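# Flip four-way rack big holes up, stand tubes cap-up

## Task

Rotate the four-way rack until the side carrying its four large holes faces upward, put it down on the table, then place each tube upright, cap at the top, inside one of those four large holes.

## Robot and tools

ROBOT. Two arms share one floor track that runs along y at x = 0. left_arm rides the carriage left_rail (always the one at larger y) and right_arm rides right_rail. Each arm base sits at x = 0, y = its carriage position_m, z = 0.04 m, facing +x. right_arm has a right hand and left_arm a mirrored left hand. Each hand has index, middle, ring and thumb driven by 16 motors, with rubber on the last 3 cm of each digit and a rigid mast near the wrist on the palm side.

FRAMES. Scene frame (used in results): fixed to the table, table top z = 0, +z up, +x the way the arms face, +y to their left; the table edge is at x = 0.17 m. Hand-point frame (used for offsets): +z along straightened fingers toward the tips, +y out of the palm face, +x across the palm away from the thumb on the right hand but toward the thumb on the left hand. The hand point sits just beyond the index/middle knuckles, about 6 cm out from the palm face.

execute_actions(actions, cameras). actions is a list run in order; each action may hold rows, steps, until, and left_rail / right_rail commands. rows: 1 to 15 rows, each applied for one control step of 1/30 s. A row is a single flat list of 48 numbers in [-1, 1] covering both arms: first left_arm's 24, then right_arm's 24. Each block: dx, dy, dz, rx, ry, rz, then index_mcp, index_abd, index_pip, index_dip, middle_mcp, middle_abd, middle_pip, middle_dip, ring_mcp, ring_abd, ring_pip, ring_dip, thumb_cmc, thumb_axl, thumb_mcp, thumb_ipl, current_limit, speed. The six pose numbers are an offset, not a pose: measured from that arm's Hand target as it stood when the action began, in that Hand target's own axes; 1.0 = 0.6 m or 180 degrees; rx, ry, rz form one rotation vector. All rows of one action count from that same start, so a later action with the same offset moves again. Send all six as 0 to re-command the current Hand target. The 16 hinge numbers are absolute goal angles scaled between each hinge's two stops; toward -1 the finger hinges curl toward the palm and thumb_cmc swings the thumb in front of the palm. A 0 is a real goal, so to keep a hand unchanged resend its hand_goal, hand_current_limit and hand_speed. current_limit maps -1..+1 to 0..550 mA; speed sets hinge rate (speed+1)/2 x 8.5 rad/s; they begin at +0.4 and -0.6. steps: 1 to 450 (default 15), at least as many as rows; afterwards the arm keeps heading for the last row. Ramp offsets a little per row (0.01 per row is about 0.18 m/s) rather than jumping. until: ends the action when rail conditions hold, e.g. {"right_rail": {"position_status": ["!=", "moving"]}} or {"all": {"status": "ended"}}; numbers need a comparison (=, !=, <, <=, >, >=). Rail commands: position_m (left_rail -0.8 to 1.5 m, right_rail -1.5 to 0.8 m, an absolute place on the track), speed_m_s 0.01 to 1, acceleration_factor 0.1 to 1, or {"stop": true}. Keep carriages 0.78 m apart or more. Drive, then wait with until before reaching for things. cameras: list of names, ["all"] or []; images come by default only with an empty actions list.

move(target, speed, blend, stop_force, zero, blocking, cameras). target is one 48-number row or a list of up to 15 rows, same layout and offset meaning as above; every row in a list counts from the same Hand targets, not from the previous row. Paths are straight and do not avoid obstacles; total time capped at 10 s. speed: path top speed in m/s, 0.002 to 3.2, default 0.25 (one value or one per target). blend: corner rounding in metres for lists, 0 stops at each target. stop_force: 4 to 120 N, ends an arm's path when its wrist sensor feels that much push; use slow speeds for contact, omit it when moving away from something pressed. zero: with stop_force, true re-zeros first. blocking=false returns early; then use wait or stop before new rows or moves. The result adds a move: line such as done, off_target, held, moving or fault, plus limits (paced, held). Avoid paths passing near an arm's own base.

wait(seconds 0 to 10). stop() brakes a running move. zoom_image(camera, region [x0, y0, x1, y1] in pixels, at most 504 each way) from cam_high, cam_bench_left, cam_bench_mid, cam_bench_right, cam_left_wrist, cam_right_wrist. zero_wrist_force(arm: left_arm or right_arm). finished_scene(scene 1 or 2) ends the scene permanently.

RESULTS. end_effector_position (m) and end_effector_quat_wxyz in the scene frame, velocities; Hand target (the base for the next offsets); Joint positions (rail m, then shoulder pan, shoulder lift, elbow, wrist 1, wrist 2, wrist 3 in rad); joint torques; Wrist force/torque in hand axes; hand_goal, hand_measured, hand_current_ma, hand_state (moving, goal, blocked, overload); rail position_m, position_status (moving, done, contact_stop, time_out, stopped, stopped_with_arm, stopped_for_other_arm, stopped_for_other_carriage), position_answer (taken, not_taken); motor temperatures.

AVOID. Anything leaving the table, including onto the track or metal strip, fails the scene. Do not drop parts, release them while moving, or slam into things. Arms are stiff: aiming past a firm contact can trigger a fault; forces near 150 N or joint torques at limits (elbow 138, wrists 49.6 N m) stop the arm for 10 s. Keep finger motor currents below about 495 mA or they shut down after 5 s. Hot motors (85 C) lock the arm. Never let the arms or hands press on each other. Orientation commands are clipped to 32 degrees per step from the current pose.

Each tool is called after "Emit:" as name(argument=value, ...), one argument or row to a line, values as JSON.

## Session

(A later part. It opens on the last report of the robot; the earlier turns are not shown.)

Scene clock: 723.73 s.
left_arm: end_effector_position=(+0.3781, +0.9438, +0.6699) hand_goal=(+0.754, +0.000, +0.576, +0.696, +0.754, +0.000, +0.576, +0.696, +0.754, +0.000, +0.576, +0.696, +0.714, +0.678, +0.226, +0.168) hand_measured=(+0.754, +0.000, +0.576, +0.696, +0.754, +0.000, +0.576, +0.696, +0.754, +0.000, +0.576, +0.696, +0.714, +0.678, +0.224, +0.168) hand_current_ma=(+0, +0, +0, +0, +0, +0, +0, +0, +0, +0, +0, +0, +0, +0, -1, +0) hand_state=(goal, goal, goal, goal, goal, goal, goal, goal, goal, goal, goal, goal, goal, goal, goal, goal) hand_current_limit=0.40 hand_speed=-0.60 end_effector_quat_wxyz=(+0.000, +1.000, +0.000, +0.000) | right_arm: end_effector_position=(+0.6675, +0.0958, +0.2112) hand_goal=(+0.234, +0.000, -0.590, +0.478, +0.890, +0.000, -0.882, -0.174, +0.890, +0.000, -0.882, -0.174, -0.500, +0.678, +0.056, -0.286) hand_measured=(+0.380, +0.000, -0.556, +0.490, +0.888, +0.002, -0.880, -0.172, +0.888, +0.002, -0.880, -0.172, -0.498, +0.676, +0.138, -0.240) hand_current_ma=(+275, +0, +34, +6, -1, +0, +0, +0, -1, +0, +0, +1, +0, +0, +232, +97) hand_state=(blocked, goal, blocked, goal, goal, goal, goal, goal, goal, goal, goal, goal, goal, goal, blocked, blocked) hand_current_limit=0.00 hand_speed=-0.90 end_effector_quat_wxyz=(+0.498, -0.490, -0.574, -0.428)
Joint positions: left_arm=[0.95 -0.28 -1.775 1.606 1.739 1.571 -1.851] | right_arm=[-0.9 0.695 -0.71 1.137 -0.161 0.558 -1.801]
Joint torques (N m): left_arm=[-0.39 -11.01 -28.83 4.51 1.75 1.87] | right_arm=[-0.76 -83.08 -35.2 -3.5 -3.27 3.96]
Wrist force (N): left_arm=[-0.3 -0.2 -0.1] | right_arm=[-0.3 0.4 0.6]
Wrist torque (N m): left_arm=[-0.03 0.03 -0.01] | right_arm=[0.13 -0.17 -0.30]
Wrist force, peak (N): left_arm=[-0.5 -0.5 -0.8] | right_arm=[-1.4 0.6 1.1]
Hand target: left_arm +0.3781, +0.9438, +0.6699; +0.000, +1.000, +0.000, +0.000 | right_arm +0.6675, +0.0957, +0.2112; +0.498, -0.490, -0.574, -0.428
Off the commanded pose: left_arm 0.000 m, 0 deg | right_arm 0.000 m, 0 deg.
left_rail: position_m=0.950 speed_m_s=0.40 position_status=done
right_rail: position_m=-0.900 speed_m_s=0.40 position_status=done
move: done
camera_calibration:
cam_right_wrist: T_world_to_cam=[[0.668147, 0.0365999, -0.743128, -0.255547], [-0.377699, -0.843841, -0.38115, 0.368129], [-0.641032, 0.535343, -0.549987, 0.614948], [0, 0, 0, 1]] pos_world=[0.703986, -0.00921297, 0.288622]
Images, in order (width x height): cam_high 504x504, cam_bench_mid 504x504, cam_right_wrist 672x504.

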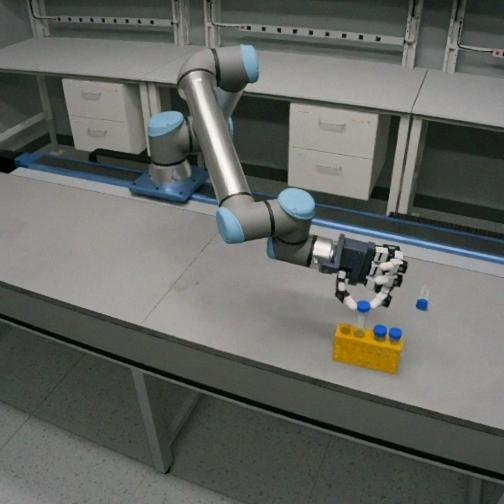

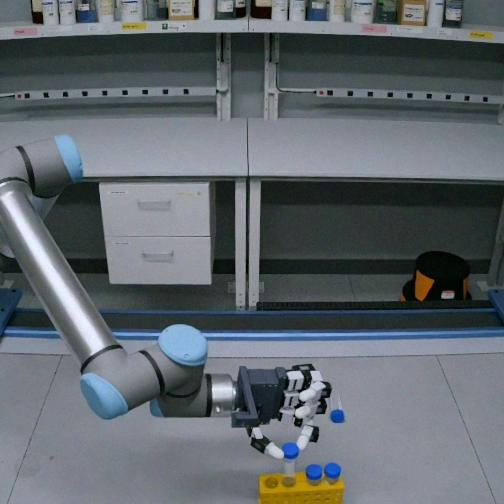

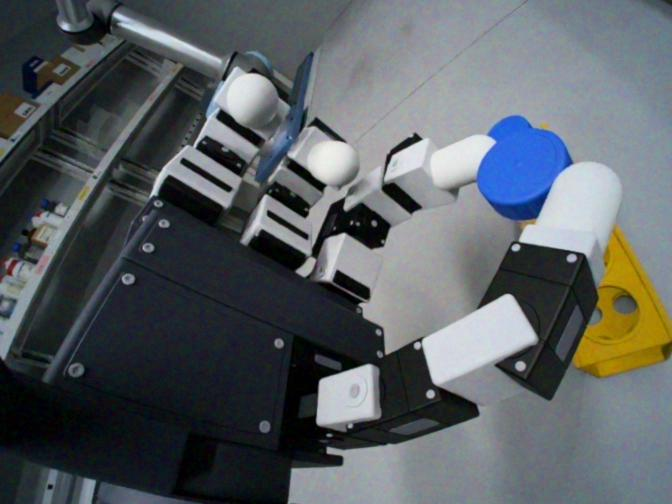

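Emit:
move(
  target=[0,0,0,0,0,0,0.754,0,0.576,0.696,0.754,0,0.576,0.696,0.754,0,0.576,0.696,0.714,0.678,0.226,0.168,0.4,-0.6,-0.0197,0,0.0034,0,0,0,0.233,0,-0.591,0.478,0.89,0,-0.883,-0.174,0.89,0,-0.883,-0.174,-0.5,0.677,0.056,-0.286,0.0,-0.9],
  speed=0.02,
  stop_force=4,
  cameras=["cam_bench_mid","cam_high","cam_right_wrist"],
)

Emit:
zoom_image(
  camera="cam_bench_mid",
  region=[255, 430, 325, 500],
)

Emit:
zoom_image(
  camera="cam_high",
  region=[330, 295, 390, 355],
)

Scene clock: 731.87 s.
left_arm: end_effector_position=(+0.3781, +0.9438, +0.6699) hand_goal=(+0.754, +0.000, +0.576, +0.696, +0.754, +0.000, +0.576, +0.696, +0.754, +0.000, +0.576, +0.696, +0.714, +0.678, +0.226, +0.168) hand_measured=(+0.754, +0.000, +0.576, +0.696, +0.754, +0.000, +0.576, +0.696, +0.754, +0.000, +0.576, +0.696, +0.714, +0.678, +0.224, +0.168) hand_current_ma=(+0, +0, +0, +0, +0, +0, +0, +0, +0, +0, +0, +0, +0, +0, -1, +0) hand_state=(goal, goal, goal, goal, goal, goal, goal, goal, goal, goal, goal, goal, goal, goal, goal, goal) hand_current_limit=0.40 hand_speed=-0.60 end_effector_quat_wxyz=(+0.000, +1.000, +0.000, +0.000) | right_arm: end_effector_position=(+0.6675, +0.0961, +0.2011) hand_goal=(+0.234, +0.000, -0.590, +0.478, +0.890, +0.000, -0.882, -0.174, +0.890, +0.000, -0.882, -0.174, -0.500, +0.678, +0.056, -0.286) hand_measured=(+0.380, -0.002, -0.556, +0.490, +0.888, +0.002, -0.880, -0.172, +0.888, +0.002, -0.880, -0.172, -0.516, +0.670, +0.138, -0.240) hand_current_ma=(+275, +0, +36, +6, -1, +0, +0, +0, -1, +0, +0, +1, -10, -4, +232, +97) hand_state=(blocked, goal, blocked, goal, goal, goal, goal, goal, goal, goal, goal, goal, goal, goal, blocked, blocked) hand_current_limit=0.00 hand_speed=-0.90 end_effector_quat_wxyz=(+0.498, -0.490, -0.574, -0.428)
Joint positions: left_arm=[0.95 -0.28 -1.775 1.606 1.739 1.571 -1.851] | right_arm=[-0.9 0.696 -0.702 1.142 -0.174 0.558 -1.801]
Joint torques (N m): left_arm=[-0.16 -9.03 -29.79 4.5 1.66 1.81] | right_arm=[-2.86 -108.34 -46.78 3.37 -1.53 3.58]
Wrist force (N): left_arm=[-0.1 -0.5 0.0] | right_arm=[-0.1 0.8 0.8]
Wrist torque (N m): left_arm=[-0.06 0.01 0.01] | right_arm=[0.15 -0.10 -0.38]
Wrist force, peak (N): left_arm=[-0.7 -0.5 -0.2] | right_arm=[3.4 1.0 0.7]
Hand target: left_arm +0.3781, +0.9438, +0.6699; +0.000, +1.000, +0.000, +0.000 | right_arm +0.6675, +0.0961, +0.2011; +0.498, -0.490, -0.574, -0.428 (not the last commanded pose)
Off the commanded pose: left_arm 0.000 m, 0 deg | right_arm 0.002 m, 0 deg.
left_rail: position_m=0.950 speed_m_s=0.40 position_status=done
right_rail: position_m=-0.900 speed_m_s=0.40 position_status=done
move: contact (right_arm)
camera_calibration:
cam_right_wrist: T_world_to_cam=[[0.66819, 0.0365649, -0.743092, -0.263104], [-0.377723, -0.843821, -0.381171, 0.364555], [-0.640974, 0.535377, -0.550022, 0.609202], [0, 0, 0, 1]] pos_world=[0.703987, -0.00891278, 0.278521]
Images, in order (width x height): cam_high 504x504, cam_bench_mid 504x504, cam_right_wrist 672x504.

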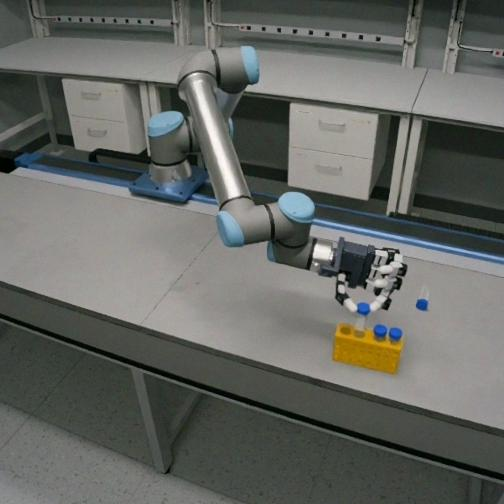

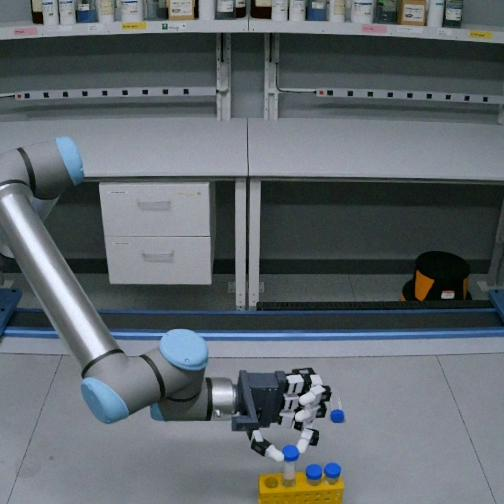

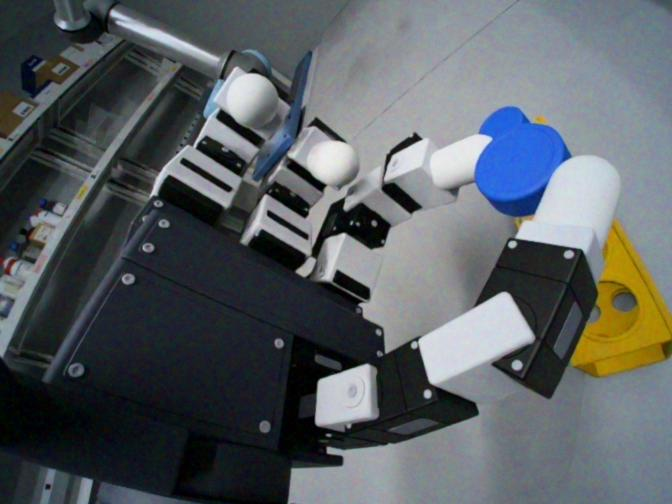

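Scaled by 7.200 from the camera's 504x504 image, which has a finer 720x720 frame.

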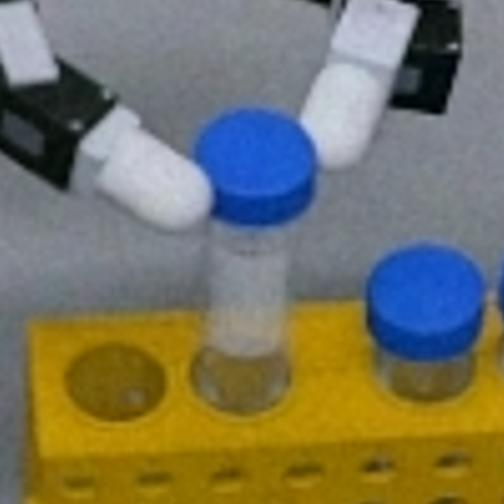

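Scaled by 8.400 from the camera's 504x504 image, which has a finer 720x720 frame.

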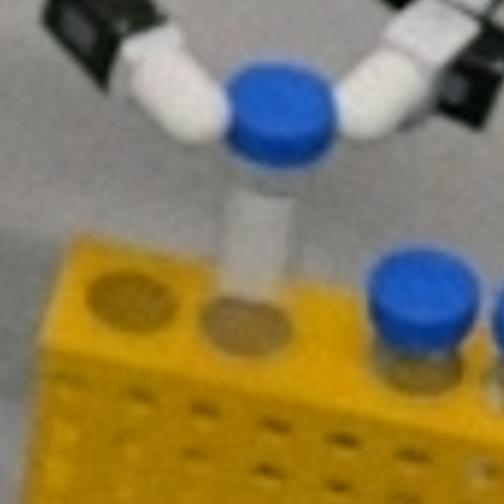

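Emit:
zoom_image(
  camera="cam_bench_mid",
  region=[275, 455, 305, 495],
)

Emit:
zoom_image(
  camera="cam_high",
  region=[345, 315, 375, 345],
)

Emit:
zoom_image(
  camera="cam_right_wrist",
  region=[560, 200, 660, 320],
)

Scaled by 12.600 from the camera's 504x504 image, which has a finer 720x720 frame.

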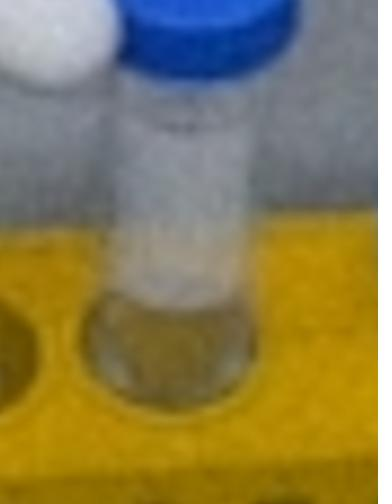

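Scaled by 16.800 from the camera's 504x504 image, which has a finer 720x720 frame.

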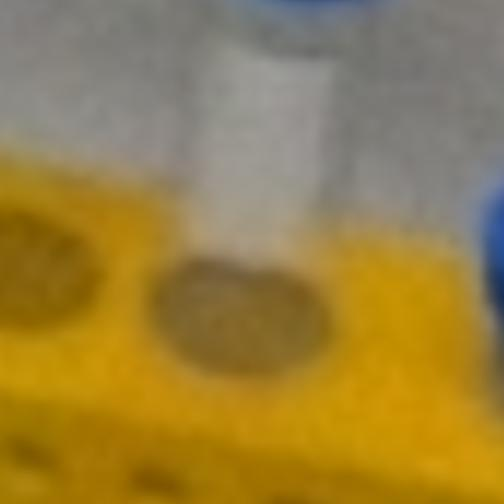

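Scaled by 4.200 from the camera's 672x504 image, which has a finer 960x720 frame.

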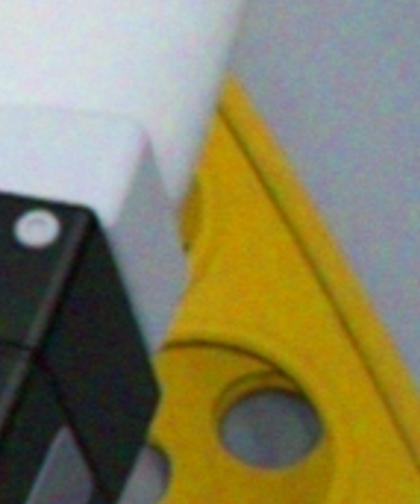

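Emit:
move(
  target=[
    [0,0,0,0,0,0,0.754,0,0.576,0.696,0.754,0,0.576,0.696,0.754,0,0.576,0.696,0.714,0.678,0.226,0.168,0.4,-0.6,0.0048,0.0008,-0.0022,0,0,0,0.233,0,-0.591,0.478,0.89,0,-0.883,-0.174,0.89,0,-0.883,-0.174,-0.5,0.677,0.056,-0.286,0.0,-0.9],
    [0,0,0,0,0,0,0.754,0,0.576,0.696,0.754,0,0.576,0.696,0.754,0,0.576,0.696,0.714,0.678,0.226,0.168,0.4,-0.6,-0.015,0.0008,0.0005,0,0,0,0.233,0,-0.591,0.478,0.89,0,-0.883,-0.174,0.89,0,-0.883,-0.174,-0.5,0.677,0.056,-0.286,0.0,-0.9],
  ],
  speed=0.02,
  stop_force=4,
  cameras=["cam_bench_mid","cam_high"],
)

Emit:
zoom_image(
  camera="cam_bench_mid",
  region=[255, 430, 325, 500],
)

Scene clock: 752.33 s.
left_arm: end_effector_position=(+0.3781, +0.9438, +0.6699) hand_goal=(+0.754, +0.000, +0.576, +0.696, +0.754, +0.000, +0.576, +0.696, +0.754, +0.000, +0.576, +0.696, +0.714, +0.678, +0.226, +0.168) hand_measured=(+0.754, +0.000, +0.576, +0.696, +0.754, +0.000, +0.576, +0.696, +0.754, +0.000, +0.576, +0.696, +0.714, +0.678, +0.224, +0.168) hand_current_ma=(+0, +0, +0, +0, +0, +0, +0, +0, +0, +0, +0, +0, +0, +0, -1, +0) hand_state=(goal, goal, goal, goal, goal, goal, goal, goal, goal, goal, goal, goal, goal, goal, goal, goal) hand_current_limit=0.40 hand_speed=-0.60 end_effector_quat_wxyz=(+0.000, +1.000, +0.000, +0.000) | right_arm: end_effector_position=(+0.6682, +0.0952, +0.1921) hand_goal=(+0.234, +0.000, -0.590, +0.478, +0.890, +0.000, -0.882, -0.174, +0.890, +0.000, -0.882, -0.174, -0.500, +0.678, +0.056, -0.286) hand_measured=(+0.380, +0.002, -0.554, +0.490, +0.888, +0.002, -0.880, -0.172, +0.888, +0.002, -0.880, -0.172, -0.510, +0.670, +0.138, -0.240) hand_current_ma=(+275, +0, +37, +7, -1, +0, +0, +0, -1, +0, +0, +1, -5, -4, +232, +97) hand_state=(blocked, goal, blocked, goal, goal, goal, goal, goal, goal, goal, goal, goal, goal, goal, blocked, blocked) hand_current_limit=0.00 hand_speed=-0.90 end_effector_quat_wxyz=(+0.498, -0.490, -0.574, -0.428)
Joint positions: left_arm=[0.95 -0.28 -1.775 1.606 1.739 1.571 -1.851] | right_arm=[-0.9 0.695 -0.695 1.146 -0.185 0.557 -1.801]
Joint torques (N m): left_arm=[-0.34 -10.27 -29.11 4.7 1.61 1.66] | right_arm=[-12.4 -84.42 -32.66 -3.44 -2.88 2.49]
Wrist force (N): left_arm=[-0.1 -0.3 -0.5] | right_arm=[-0.6 0.6 0.7]
Wrist torque (N m): left_arm=[0.00 -0.01 0.01] | right_arm=[0.15 -0.15 -0.14]
Wrist force, peak (N): left_arm=[0.1 -0.5 -0.7] | right_arm=[-1.0 0.8 1.2]
Hand target: left_arm +0.3781, +0.9438, +0.6699; +0.000, +1.000, +0.000, +0.000 | right_arm +0.6682, +0.0952, +0.1921; +0.498, -0.490, -0.574, -0.428
Off the commanded pose: left_arm 0.000 m, 0 deg | right_arm 0.000 m, 0 deg.
left_rail: position_m=0.950 speed_m_s=0.40 position_status=done
right_rail: position_m=-0.900 speed_m_s=0.40 position_status=done
move: done
Images, in order (width x height): cam_high 504x504, cam_bench_mid 504x504.

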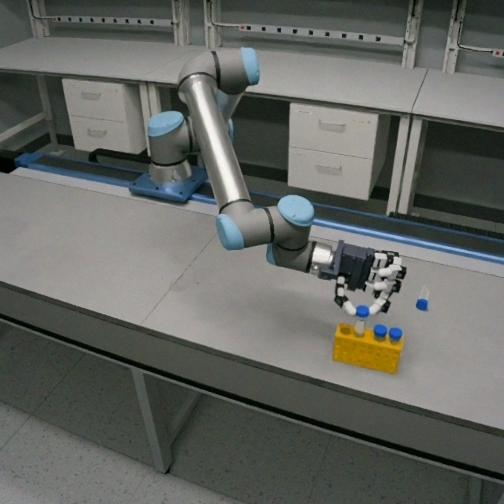

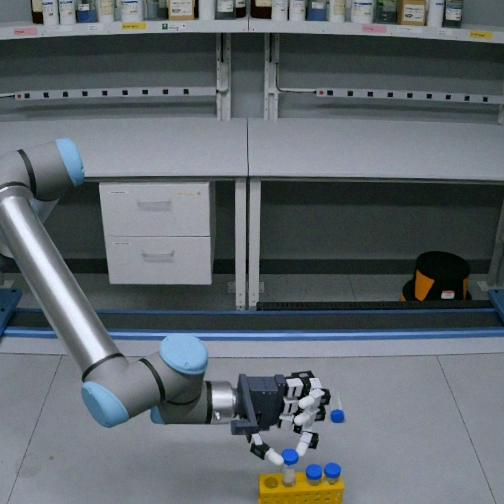

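Scaled by 7.200 from the camera's 504x504 image, which has a finer 720x720 frame.

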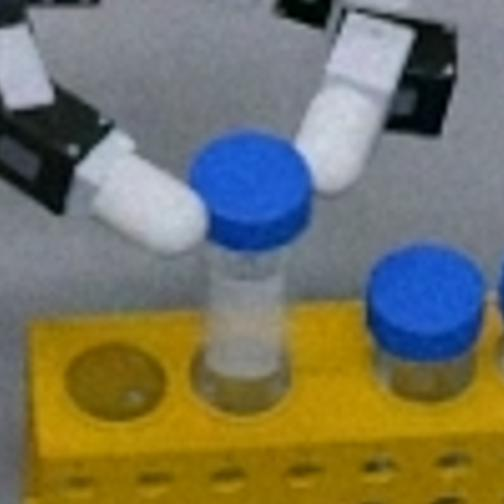

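Emit:
move(
  target=[0,0,0,0,0,0,0.754,0,0.576,0.696,0.754,0,0.576,0.696,0.754,0,0.576,0.696,0.714,0.678,0.226,0.168,0.4,-0.6,-0.0413,-0.0001,0.0057,0,0,0,0.233,0,-0.591,0.478,0.89,0,-0.883,-0.174,0.89,0,-0.883,-0.174,-0.5,0.677,0.056,-0.286,0.0,-0.9],
  speed=0.025,
  stop_force=4,
  cameras=["cam_bench_mid","cam_high","cam_right_wrist"],
)

Emit:
zoom_image(
  camera="cam_bench_mid",
  region=[250, 430, 350, 504],
)

Scene clock: 756.97 s.
left_arm: end_effector_position=(+0.3781, +0.9438, +0.6699) hand_goal=(+0.754, +0.000, +0.576, +0.696, +0.754, +0.000, +0.576, +0.696, +0.754, +0.000, +0.576, +0.696, +0.714, +0.678, +0.226, +0.168) hand_measured=(+0.754, +0.000, +0.576, +0.696, +0.754, +0.000, +0.576, +0.696, +0.754, +0.000, +0.576, +0.696, +0.714, +0.678, +0.224, +0.168) hand_current_ma=(+0, +0, +0, +0, +0, +0, +0, +0, +0, +0, +0, +0, +0, +0, -1, +0) hand_state=(goal, goal, goal, goal, goal, goal, goal, goal, goal, goal, goal, goal, goal, goal, goal, goal) hand_current_limit=0.40 hand_speed=-0.60 end_effector_quat_wxyz=(+0.000, +1.000, +0.000, +0.000) | right_arm: end_effector_position=(+0.6682, +0.0951, +0.1671) hand_goal=(+0.234, +0.000, -0.590, +0.478, +0.890, +0.000, -0.882, -0.174, +0.890, +0.000, -0.882, -0.174, -0.500, +0.678, +0.056, -0.286) hand_measured=(+0.380, +0.002, -0.554, +0.490, +0.888, +0.002, -0.880, -0.172, +0.888, +0.002, -0.880, -0.172, -0.510, +0.670, +0.138, -0.240) hand_current_ma=(+275, +0, +37, +7, -1, +0, +0, +0, -1, +0, +0, +1, -5, -4, +232, +97) hand_state=(blocked, goal, blocked, goal, goal, goal, goal, goal, goal, goal, goal, goal, goal, goal, blocked, blocked) hand_current_limit=0.00 hand_speed=-0.90 end_effector_quat_wxyz=(+0.498, -0.490, -0.574, -0.428)
Joint positions: left_arm=[0.95 -0.28 -1.775 1.606 1.739 1.571 -1.851] | right_arm=[-0.9 0.695 -0.675 1.157 -0.215 0.557 -1.801]
Joint torques (N m): left_arm=[-1.63 -9.85 -30.49 4.61 1.9 1.3] | right_arm=[-13.22 -87.3 -34.48 -3.62 -2.55 3.13]
Wrist force (N): left_arm=[0.0 0.4 0.0] | right_arm=[-0.5 0.5 0.4]
Wrist torque (N m): left_arm=[0.05 -0.01 -0.01] | right_arm=[0.15 -0.19 -0.08]
Wrist force, peak (N): left_arm=[-0.2 -0.6 -0.5] | right_arm=[-1.2 1.1 1.1]
Hand target: left_arm +0.3781, +0.9438, +0.6699; +0.000, +1.000, +0.000, +0.000 | right_arm +0.6682, +0.0951, +0.1671; +0.498, -0.490, -0.574, -0.428
Off the commanded pose: left_arm 0.000 m, 0 deg | right_arm 0.000 m, 0 deg.
left_rail: position_m=0.950 speed_m_s=0.40 position_status=done
right_rail: position_m=-0.900 speed_m_s=0.40 position_status=done
move: done
camera_calibration:
cam_right_wrist: T_world_to_cam=[[0.668218, 0.0366292, -0.743064, -0.28883], [-0.377673, -0.843818, -0.381227, 0.351079], [-0.640974, 0.535378, -0.55002, 0.591431], [0, 0, 0, 1]] pos_world=[0.704687, -0.00981286, 0.244521]
Images, in order (width x height): cam_high 504x504, cam_bench_mid 504x504, cam_right_wrist 672x504.

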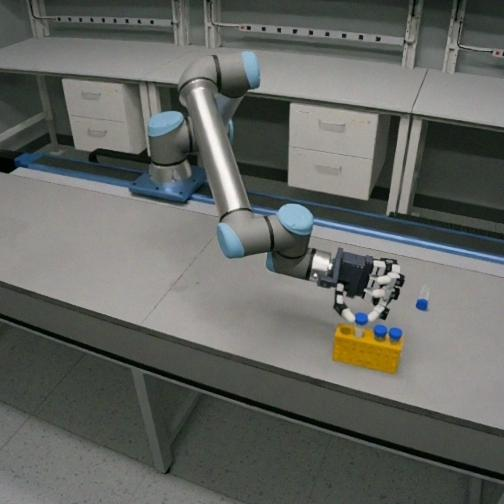

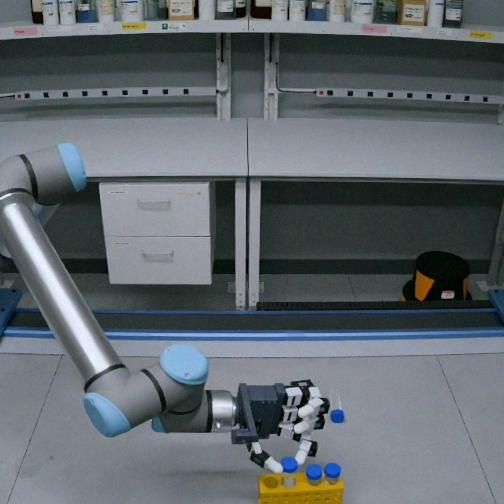

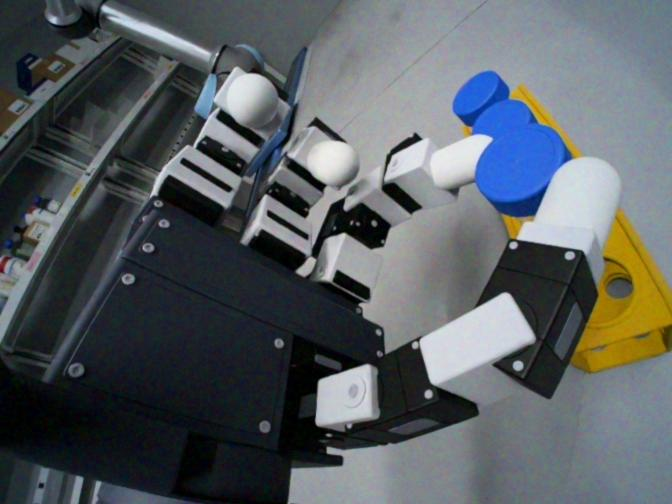

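Scaled by 5.040 from the camera's 504x504 image, which has a finer 720x720 frame.

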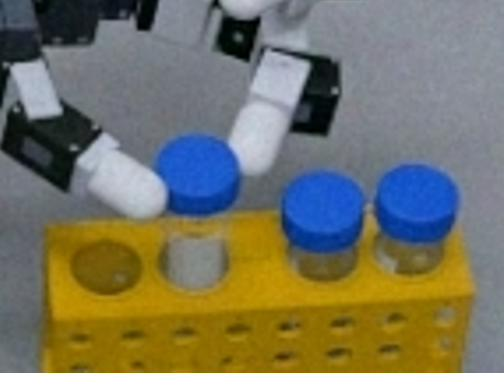

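Emit:
move(
  target=[0,0,0,0,0,0,0.754,0,0.576,0.696,0.754,0,0.576,0.696,0.754,0,0.576,0.696,0.714,0.678,0.226,0.168,0.4,-0.6,-0.0495,-0.0001,0.0069,0,0,0,0.233,0,-0.591,0.478,0.89,0,-0.883,-0.174,0.89,0,-0.883,-0.174,-0.5,0.677,0.056,-0.286,0.0,-0.9],
  speed=0.025,
  stop_force=4,
  cameras=["cam_bench_mid","cam_high","cam_right_wrist"],
)

Emit:
zoom_image(
  camera="cam_bench_mid",
  region=[250, 430, 350, 504],
)

Scene clock: 762.70 s.
left_arm: end_effector_position=(+0.3781, +0.9438, +0.6699) hand_goal=(+0.754, +0.000, +0.576, +0.696, +0.754, +0.000, +0.576, +0.696, +0.754, +0.000, +0.576, +0.696, +0.714, +0.678, +0.226, +0.168) hand_measured=(+0.754, +0.000, +0.576, +0.696, +0.754, +0.000, +0.576, +0.696, +0.754, +0.000, +0.576, +0.696, +0.714, +0.678, +0.224, +0.168) hand_current_ma=(+0, +0, +0, +0, +0, +0, +0, +0, +0, +0, +0, +0, +0, +0, -1, +0) hand_state=(goal, goal, goal, goal, goal, goal, goal, goal, goal, goal, goal, goal, goal, goal, goal, goal) hand_current_limit=0.40 hand_speed=-0.60 end_effector_quat_wxyz=(+0.000, +1.000, +0.000, +0.000) | right_arm: end_effector_position=(+0.6682, +0.0951, +0.1399) hand_goal=(+0.234, +0.000, -0.590, +0.478, +0.890, +0.000, -0.882, -0.174, +0.890, +0.000, -0.882, -0.174, -0.500, +0.678, +0.056, -0.286) hand_measured=(+0.380, +0.002, -0.554, +0.492, +0.888, +0.002, -0.880, -0.172, +0.888, +0.002, -0.880, -0.172, -0.516, +0.668, +0.138, -0.240) hand_current_ma=(+275, +0, +38, +7, -1, +0, +0, +0, -1, +0, +0, +1, -9, -5, +232, +97) hand_state=(blocked, goal, blocked, goal, goal, goal, goal, goal, goal, goal, goal, goal, goal, goal, blocked, blocked) hand_current_limit=0.00 hand_speed=-0.90 end_effector_quat_wxyz=(+0.498, -0.490, -0.574, -0.428)
Joint positions: left_arm=[0.95 -0.28 -1.775 1.606 1.739 1.571 -1.851] | right_arm=[-0.9 0.694 -0.652 1.166 -0.247 0.557 -1.801]
Joint torques (N m): left_arm=[0.87 -9.5 -30.56 4.38 1.31 1.42] | right_arm=[-10.05 -106.68 -47.87 2.68 -2.15 -2.11]
Wrist force (N): left_arm=[-0.2 -0.3 -0.1] | right_arm=[-1.5 1.1 0.5]
Wrist torque (N m): left_arm=[-0.03 0.00 0.00] | right_arm=[0.19 -0.10 -0.10]
Wrist force, peak (N): left_arm=[-0.4 -0.8 -0.5] | right_arm=[3.7 0.5 0.3]
Hand target: left_arm +0.3781, +0.9438, +0.6699; +0.000, +1.000, +0.000, +0.000 | right_arm +0.6682, +0.0951, +0.1399; +0.498, -0.490, -0.574, -0.428 (not the last commanded pose)
Off the commanded pose: left_arm 0.000 m, 0 deg | right_arm 0.003 m, 0 deg.
left_rail: position_m=0.950 speed_m_s=0.40 position_status=done
right_rail: position_m=-0.900 speed_m_s=0.40 position_status=done
move: contact (right_arm)
camera_calibration:
cam_right_wrist: T_world_to_cam=[[0.668291, 0.0366459, -0.742997, -0.309103], [-0.377605, -0.843835, -0.381257, 0.340583], [-0.640939, 0.53535, -0.550089, 0.576514], [0, 0, 0, 1]] pos_world=[0.704687, -0.00991301, 0.217321]
Images, in order (width x height): cam_high 504x504, cam_bench_mid 504x504, cam_right_wrist 672x504.

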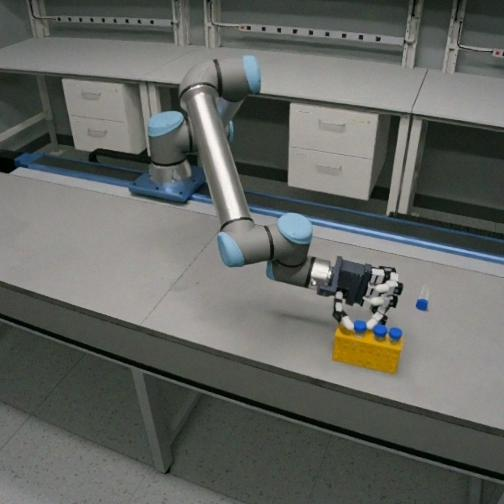

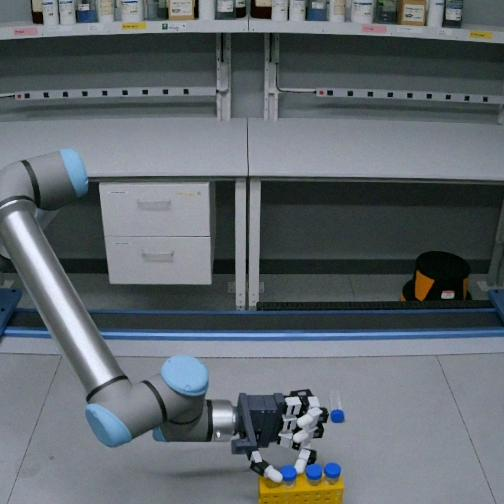

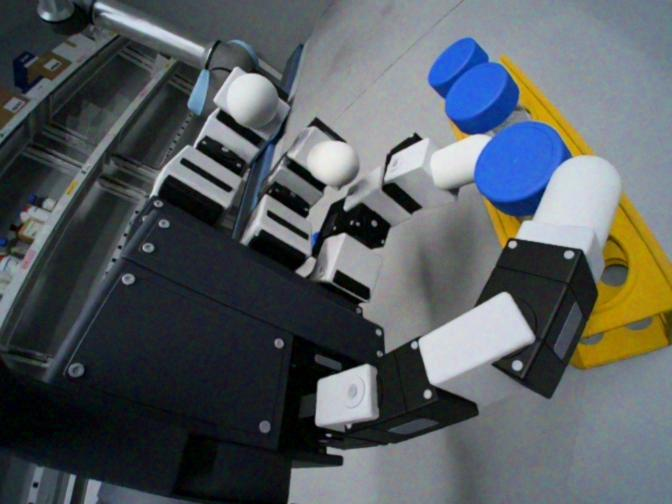

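Scaled by 5.040 from the camera's 504x504 image, which has a finer 720x720 frame.

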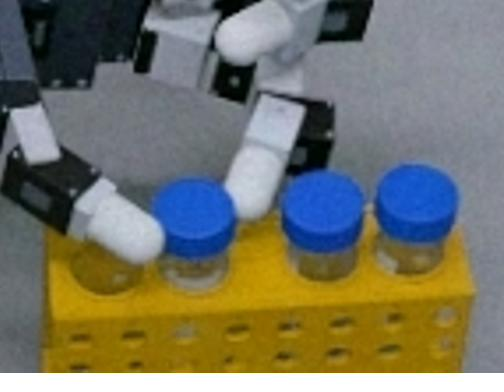

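Emit:
execute_actions(
  actions=[
    {"rows":[[0,0,0,0,0,0,0.754,0,0.576,0.696,0.754,0,0.576,0.696,0.754,0,0.576,0.696,0.714,0.678,0.226,0.168,0.4,-0.6,0.0008,0,0,0,0,0,0.233,0,-0.591,0.478,0.89,0,-0.883,-0.174,0.89,0,-0.883,-0.174,-0.5,0.677,0.056,-0.286,0.0,-0.9]],"steps":12},
    {"rows":[[0,0,0,0,0,0,0.754,0,0.576,0.696,0.754,0,0.576,0.696,0.754,0,0.576,0.696,0.714,0.678,0.226,0.168,0.4,-0.6,0,0,0,0,0,0,0.37,0,-0.57,0.49,0.89,0,-0.883,-0.174,0.89,0,-0.883,-0.174,-0.5,0.677,0.14,-0.23,0.0,-0.95]],"steps":30},
    {"rows":[[0,0,0,0,0,0,0.754,0,0.576,0.696,0.754,0,0.576,0.696,0.754,0,0.576,0.696,0.714,0.678,0.226,0.168,0.4,-0.6,0,0,0,0,0,0,0.425,0,-0.57,0.49,0.89,0,-0.883,-0.174,0.89,0,-0.883,-0.174,-0.5,0.677,0.23,-0.1,0.0,-0.93]],"steps":60},
  ],
  cameras=["cam_bench_mid","cam_right_wrist"],
)

Emit:
zoom_image(
  camera="cam_bench_mid",
  region=[250, 434, 360, 504],
)

Emit:
zoom_image(
  camera="cam_right_wrist",
  region=[400, 20, 672, 280],
)

Scene clock: 772.23 s.
left_arm: end_effector_position=(+0.3781, +0.9438, +0.6699) hand_goal=(+0.754, +0.000, +0.576, +0.696, +0.754, +0.000, +0.576, +0.696, +0.754, +0.000, +0.576, +0.696, +0.714, +0.678, +0.226, +0.168) hand_measured=(+0.754, +0.000, +0.576, +0.696, +0.754, +0.000, +0.576, +0.696, +0.754, +0.000, +0.576, +0.696, +0.714, +0.678, +0.224, +0.168) hand_current_ma=(+0, +0, +0, +0, +0, +0, +0, +0, +0, +0, +0, +0, +0, +0, -1, +0) hand_state=(goal, goal, goal, goal, goal, goal, goal, goal, goal, goal, goal, goal, goal, goal, goal, goal) hand_current_limit=0.40 hand_speed=-0.60 end_effector_quat_wxyz=(+0.000, +1.000, +0.000, +0.000) | right_arm: end_effector_position=(+0.6682, +0.0952, +0.1404) hand_goal=(+0.426, +0.000, -0.570, +0.490, +0.890, +0.000, -0.882, -0.174, +0.890, +0.000, -0.882, -0.174, -0.500, +0.678, +0.230, -0.100) hand_measured=(+0.424, +0.002, -0.566, +0.492, +0.888, +0.002, -0.880, -0.172, +0.888, +0.002, -0.880, -0.172, -0.494, +0.676, +0.226, -0.102) hand_current_ma=(+0, +0, +1, +1, -1, +0, +0, +0, -1, +0, +0, +1, +2, +0, -1, -1) hand_state=(goal, goal, goal, goal, goal, goal, goal, goal, goal, goal, goal, goal, goal, goal, goal, goal) hand_current_limit=0.00 hand_speed=-0.93 end_effector_quat_wxyz=(+0.498, -0.490, -0.574, -0.428)
Joint positions: left_arm=[0.95 -0.28 -1.775 1.606 1.739 1.571 -1.851] | right_arm=[-0.9 0.695 -0.653 1.165 -0.246 0.557 -1.801]
Joint torques (N m): left_arm=[1.15 -8.05 -30.76 4.56 1.24 1.4] | right_arm=[6.91 -108.18 -45.33 2.95 2.43 2.85]
Wrist force (N): left_arm=[-0.2 0.0 -0.2] | right_arm=[-0.6 0.5 0.9]
Wrist torque (N m): left_arm=[0.01 0.00 -0.01] | right_arm=[0.13 -0.17 -0.05]
Wrist force, peak (N): left_arm=[-0.3 -0.8 -0.6] | right_arm=[-1.3 0.9 1.1]
Hand target: left_arm +0.3781, +0.9438, +0.6699; +0.000, +1.000, +0.000, +0.000 | right_arm +0.6682, +0.0952, +0.1404; +0.498, -0.490, -0.574, -0.428
Off the commanded pose: left_arm 0.000 m, 0 deg | right_arm 0.000 m, 0 deg.
left_rail: position_m=0.950 speed_m_s=0.40 position_status=done
right_rail: position_m=-0.900 speed_m_s=0.40 position_status=done
camera_calibration:
cam_right_wrist: T_world_to_cam=[[0.668291, 0.0366459, -0.742997, -0.308736], [-0.377605, -0.843835, -0.381257, 0.340858], [-0.640939, 0.53535, -0.550089, 0.576735], [0, 0, 0, 1]] pos_world=[0.704687, -0.00981301, 0.217821]
Images, in order (width x height): cam_bench_mid 504x504, cam_right_wrist 672x504.

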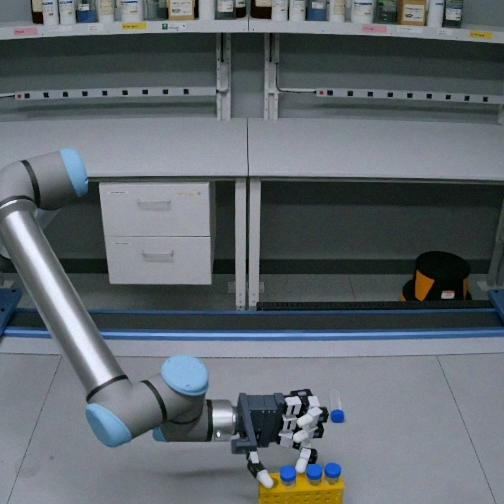

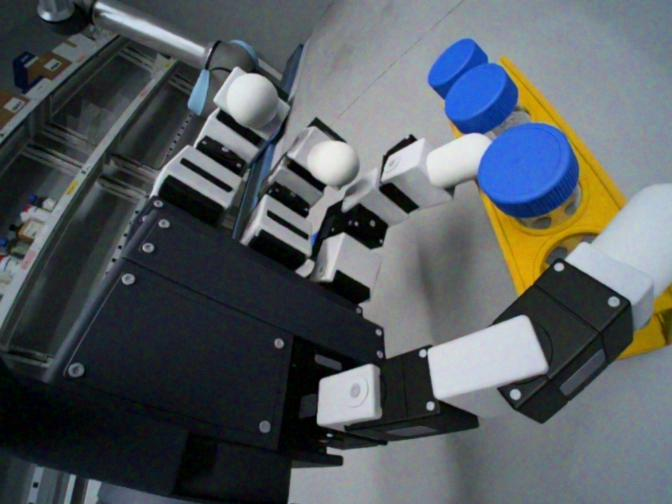

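Scaled by 4.582 from the camera's 504x504 image, which has a finer 720x720 frame.

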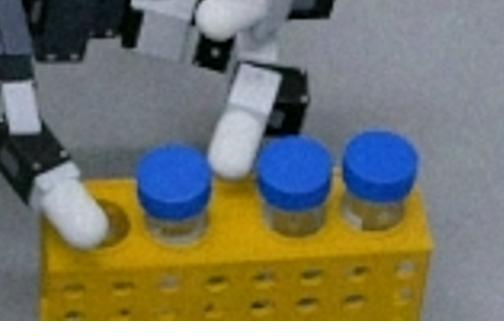

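Scaled by 1.853 from the camera's 672x504 image, which has a finer 960x720 frame.

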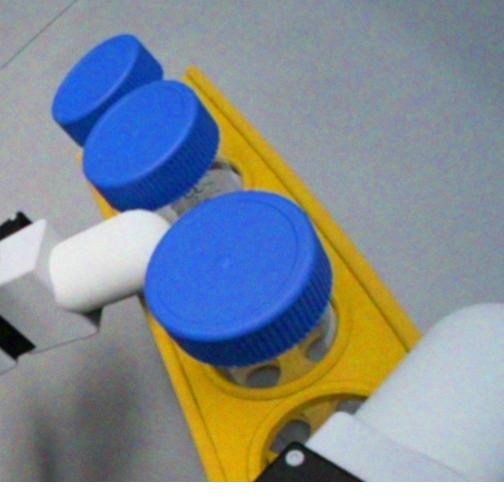

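Emit:
move(
  target=[
    [0,0,0,0,0,0,0.754,0,0.576,0.696,0.754,0,0.576,0.696,0.754,0,0.576,0.696,0.714,0.678,0.226,0.168,0.4,-0.6,0.066,0.0002,-0.0092,0,0,0,0.425,0,-0.57,0.49,0.89,0,-0.883,-0.174,0.89,0,-0.883,-0.174,-0.5,0.677,0.23,-0.1,0.0,-0.93],
    [0.1203,0.6566,0.3333,0,0,0,0.754,0,0.576,0.696,0.754,0,0.576,0.696,0.754,0,0.576,0.696,0.714,0.678,0.226,0.168,0.4,-0.6,0.3301,0.0009,-0.0459,0,0,0,0.425,0,-0.57,0.49,0.89,0,-0.883,-0.174,0.89,0,-0.883,-0.174,-0.5,0.677,0.23,-0.1,0.0,-0.93],
  ],
  speed=[0.04,0.3],
  cameras=["cam_high","cam_bench_mid"],
)

Emit:
zoom_image(
  camera="cam_bench_mid",
  region=[250, 434, 360, 504],
)

Scene clock: 794.50 s.
left_arm: end_effector_position=(+0.4502, +0.5500, +0.4701) hand_goal=(+0.754, +0.000, +0.576, +0.696, +0.754, +0.000, +0.576, +0.696, +0.754, +0.000, +0.576, +0.696, +0.714, +0.678, +0.226, +0.168) hand_measured=(+0.754, +0.000, +0.576, +0.696, +0.754, +0.000, +0.576, +0.696, +0.754, +0.000, +0.576, +0.696, +0.714, +0.678, +0.224, +0.168) hand_current_ma=(+0, +0, +0, +0, +0, +0, +0, +0, +0, +0, +0, +0, +0, +0, -1, +0) hand_state=(goal, goal, goal, goal, goal, goal, goal, goal, goal, goal, goal, goal, goal, goal, goal, goal) hand_current_limit=0.40 hand_speed=-0.60 end_effector_quat_wxyz=(+0.000, +1.000, +0.000, +0.000) | right_arm: end_effector_position=(+0.6681, +0.0955, +0.3403) hand_goal=(+0.426, +0.000, -0.570, +0.490, +0.890, +0.000, -0.882, -0.174, +0.890, +0.000, -0.882, -0.174, -0.500, +0.678, +0.230, -0.100) hand_measured=(+0.424, +0.002, -0.566, +0.492, +0.888, +0.002, -0.880, -0.172, +0.888, +0.002, -0.880, -0.172, -0.494, +0.676, +0.226, -0.102) hand_current_ma=(+0, +0, +1, +1, -1, +0, +0, +0, -1, +0, +0, +1, +2, +0, -1, -1) hand_state=(goal, goal, goal, goal, goal, goal, goal, goal, goal, goal, goal, goal, goal, goal, goal, goal) hand_current_limit=0.00 hand_speed=-0.93 end_effector_quat_wxyz=(+0.498, -0.490, -0.574, -0.428)
Joint positions: left_arm=[0.95 -0.969 -1.471 1.671 1.37 1.571 -2.54] | right_arm=[-0.9 0.695 -0.789 1.042 0.013 0.557 -1.801]
Joint torques (N m): left_arm=[-13.38 -27.11 -45.29 0.7 -2.63 -2.22] | right_arm=[1.99 -107.68 -50.55 3.21 -3.4 -2.86]
Wrist force (N): left_arm=[-0.5 -0.5 -0.8] | right_arm=[-0.3 0.3 0.9]
Wrist torque (N m): left_arm=[0.04 0.04 0.16] | right_arm=[0.05 -0.18 -0.05]
Wrist force, peak (N): left_arm=[-0.6 -1.6 -1.2] | right_arm=[-1.2 0.6 1.4]
Hand target: left_arm +0.4503, +0.5498, +0.4700; +0.000, +1.000, +0.000, +0.000 | right_arm +0.6681, +0.0954, +0.3404; +0.498, -0.490, -0.574, -0.428
Off the commanded pose: left_arm 0.000 m, 0 deg | right_arm 0.000 m, 0 deg.
left_rail: position_m=0.950 speed_m_s=0.40 position_status=done
right_rail: position_m=-0.900 speed_m_s=0.40 position_status=done
move: done
Images, in order (width x height): cam_high 504x504, cam_bench_mid 504x504.

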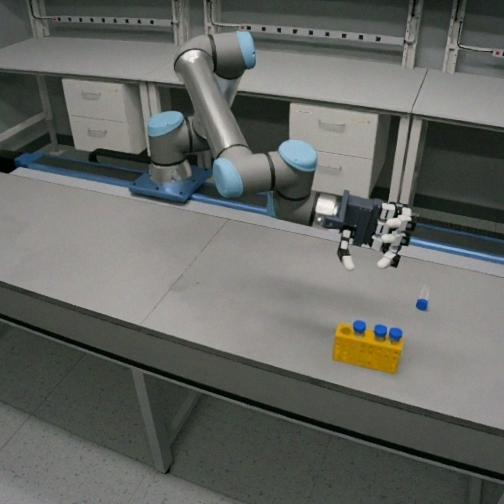

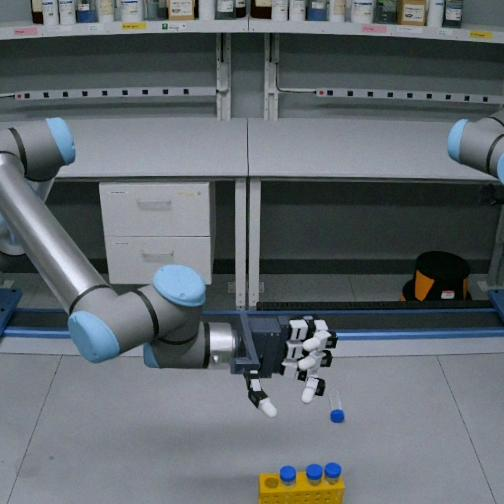

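Scaled by 4.582 from the camera's 504x504 image, which has a finer 720x720 frame.

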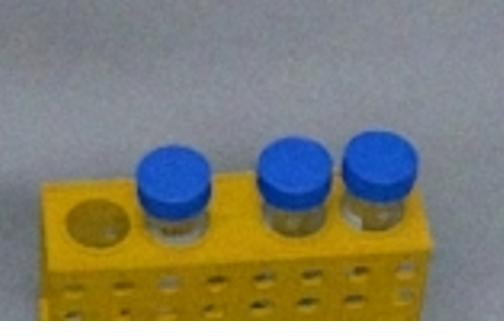

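Emit:
move(
  target=[0,0.4463,0.3667,0.0093,-0.5324,-0.8355,0.685,0,-0.591,0.478,0.89,0,-0.883,-0.174,0.89,0,-0.883,-0.174,-0.5,0.677,0.236,-0.081,0.0,-0.7,0.049,-0.4335,-0.9858,-0.4402,-0.0012,0.0612,0.425,0,-0.57,0.49,0.89,0,-0.883,-0.174,0.89,0,-0.883,-0.174,-0.5,0.677,0.23,-0.1,0.0,-0.93],
  speed=0.5,
  cameras=["cam_high","cam_bench_mid"],
)

Emit:
execute_actions(
  actions=[
    {"right_rail":{"position_m":-1.3},"steps":5},
  ],
  cameras=[],
)

Scene clock: 801.90 s.
left_arm: end_effector_position=(+0.4503, +0.2821, +0.2500) hand_goal=(+0.686, +0.000, -0.590, +0.478, +0.890, +0.000, -0.882, -0.174, +0.890, +0.000, -0.882, -0.174, -0.500, +0.678, +0.236, -0.080) hand_measured=(+0.682, +0.000, -0.586, +0.482, +0.884, +0.000, -0.876, -0.170, +0.886, +0.000, -0.878, -0.170, -0.498, +0.678, +0.230, -0.078) hand_current_ma=(-1, +0, +1, +1, -2, +0, +2, +1, -2, +0, +2, +1, +0, +0, -3, +0) hand_state=(goal, goal, goal, goal, goal, goal, goal, goal, goal, goal, goal, goal, goal, goal, goal, goal) hand_current_limit=0.00 hand_speed=-0.70 end_effector_quat_wxyz=(-0.009, +0.015, +0.843, -0.537) | right_arm: end_effector_position=(+0.5000, -0.5192, +0.4510) hand_goal=(+0.426, +0.000, -0.570, +0.490, +0.890, +0.000, -0.882, -0.174, +0.890, +0.000, -0.882, -0.174, -0.500, +0.678, +0.230, -0.100) hand_measured=(+0.424, +0.002, -0.566, +0.492, +0.888, +0.002, -0.880, -0.172, +0.888, +0.002, -0.880, -0.172, -0.494, +0.676, +0.228, -0.102) hand_current_ma=(+0, +0, +1, +1, -1, +0, +0, +0, +0, +0, +0, +1, +2, +0, -1, -1) hand_state=(goal, goal, goal, goal, goal, goal, goal, goal, goal, goal, goal, goal, goal, goal, goal, goal) hand_current_limit=0.00 hand_speed=-0.93 end_effector_quat_wxyz=(-0.106, +0.744, +0.125, +0.648)
Joint positions: left_arm=[0.95 -1.046 -1.228 1.703 0.028 2.073 -6.025] | right_arm=[-0.9 0.611 -1.732 2.089 -0.213 1.851 -1.535]
Joint torques (N m): left_arm=[-14.77 -74.03 -26.72 -2.05 -2.22 -1.57] | right_arm=[-10.59 -37.98 -36.64 1.7 3.41 4.17]
Wrist force (N): left_arm=[0.0 -1.2 -0.2] | right_arm=[-0.6 0.4 0.8]
Wrist torque (N m): left_arm=[-0.06 -0.09 0.06] | right_arm=[0.12 -0.21 -0.19]
Wrist force, peak (N): left_arm=[0.9 -1.4 -0.1] | right_arm=[-0.9 0.6 1.8]
Hand target: left_arm +0.4503, +0.2821, +0.2499; -0.009, +0.015, +0.843, -0.537 | right_arm +0.5000, -0.5193, +0.4510; -0.106, +0.744, +0.125, +0.648
Off the commanded pose: left_arm 0.000 m, 0 deg | right_arm 0.000 m, 0 deg.
left_rail: position_m=0.950 speed_m_s=0.40 position_status=done
right_rail: position_m=-0.900 speed_m_s=0.40 position_status=done
move: done
Images, in order (width x height): cam_high 504x504, cam_bench_mid 504x504.

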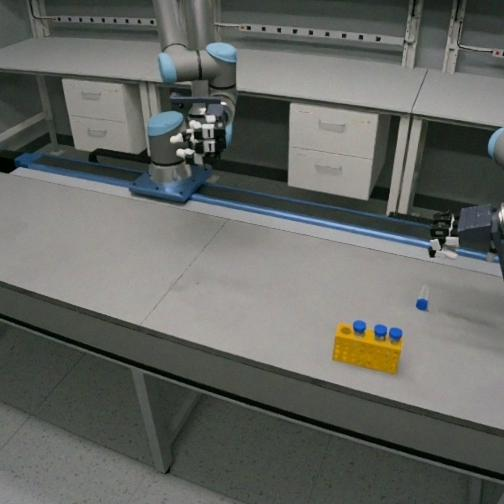

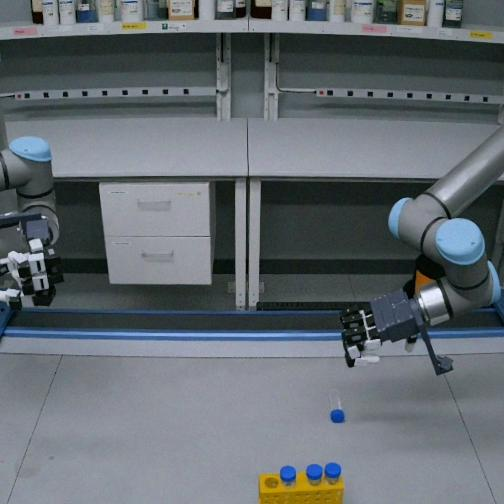

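Scene clock: 804.47 s.
left_arm: end_effector_position=(+0.4503, +0.2821, +0.2499) hand_goal=(+0.686, +0.000, -0.590, +0.478, +0.890, +0.000, -0.882, -0.174, +0.890, +0.000, -0.882, -0.174, -0.500, +0.678, +0.236, -0.080) hand_measured=(+0.682, +0.000, -0.586, +0.482, +0.884, +0.000, -0.876, -0.170, +0.886, +0.000, -0.878, -0.170, -0.498, +0.678, +0.230, -0.078) hand_current_ma=(-1, +0, +1, +1, -2, +0, +2, +1, -2, +0, +2, +1, +0, +0, -3, +0) hand_state=(goal, goal, goal, goal, goal, goal, goal, goal, goal, goal, goal, goal, goal, goal, goal, goal) hand_current_limit=0.00 hand_speed=-0.70 end_effector_quat_wxyz=(-0.009, +0.015, +0.843, -0.537) | right_arm: end_effector_position=(+0.5000, -0.9193, +0.4510) hand_goal=(+0.426, +0.000, -0.570, +0.490, +0.890, +0.000, -0.882, -0.174, +0.890, +0.000, -0.882, -0.174, -0.500, +0.678, +0.230, -0.100) hand_measured=(+0.424, +0.002, -0.566, +0.492, +0.888, +0.002, -0.880, -0.172, +0.888, +0.002, -0.880, -0.172, -0.494, +0.676, +0.228, -0.102) hand_current_ma=(+0, +0, +1, +1, +0, +0, +0, +0, +0, +0, +0, +1, +2, +0, -1, -1) hand_state=(goal, goal, goal, goal, goal, goal, goal, goal, goal, goal, goal, goal, goal, goal, goal, goal) hand_current_limit=0.00 hand_speed=-0.93 end_effector_quat_wxyz=(-0.106, +0.744, +0.125, +0.648)
Joint positions: left_arm=[0.95 -1.046 -1.228 1.703 0.027 2.072 -6.025] | right_arm=[-1.3 0.611 -1.732 2.089 -0.213 1.851 -1.535]
Joint torques (N m): left_arm=[-14.07 -74.39 -26.54 -2.56 -2.09 -2.18] | right_arm=[-6.04 -29.02 -46.84 0.25 2.29 4.07]
Wrist force (N): left_arm=[0.5 -0.8 -0.2] | right_arm=[-0.3 0.7 0.7]
Wrist torque (N m): left_arm=[-0.01 -0.14 0.08] | right_arm=[0.17 -0.25 -0.16]
Wrist force, peak (N): left_arm=[0.4 -1.5 -0.2] | right_arm=[0.0 1.5 1.1]
Hand target: left_arm +0.4503, +0.2821, +0.2499; -0.009, +0.015, +0.843, -0.537 | right_arm +0.5000, -0.9193, +0.4510; -0.106, +0.744, +0.125, +0.648
Off the commanded pose: left_arm 0.000 m, 0 deg | right_arm 0.000 m, 0 deg.
left_rail: position_m=0.950 speed_m_s=0.40 position_status=done
right_rail: position_m=-1.300 speed_m_s=0.40 position_status=done
No camera images: "cameras" was empty.


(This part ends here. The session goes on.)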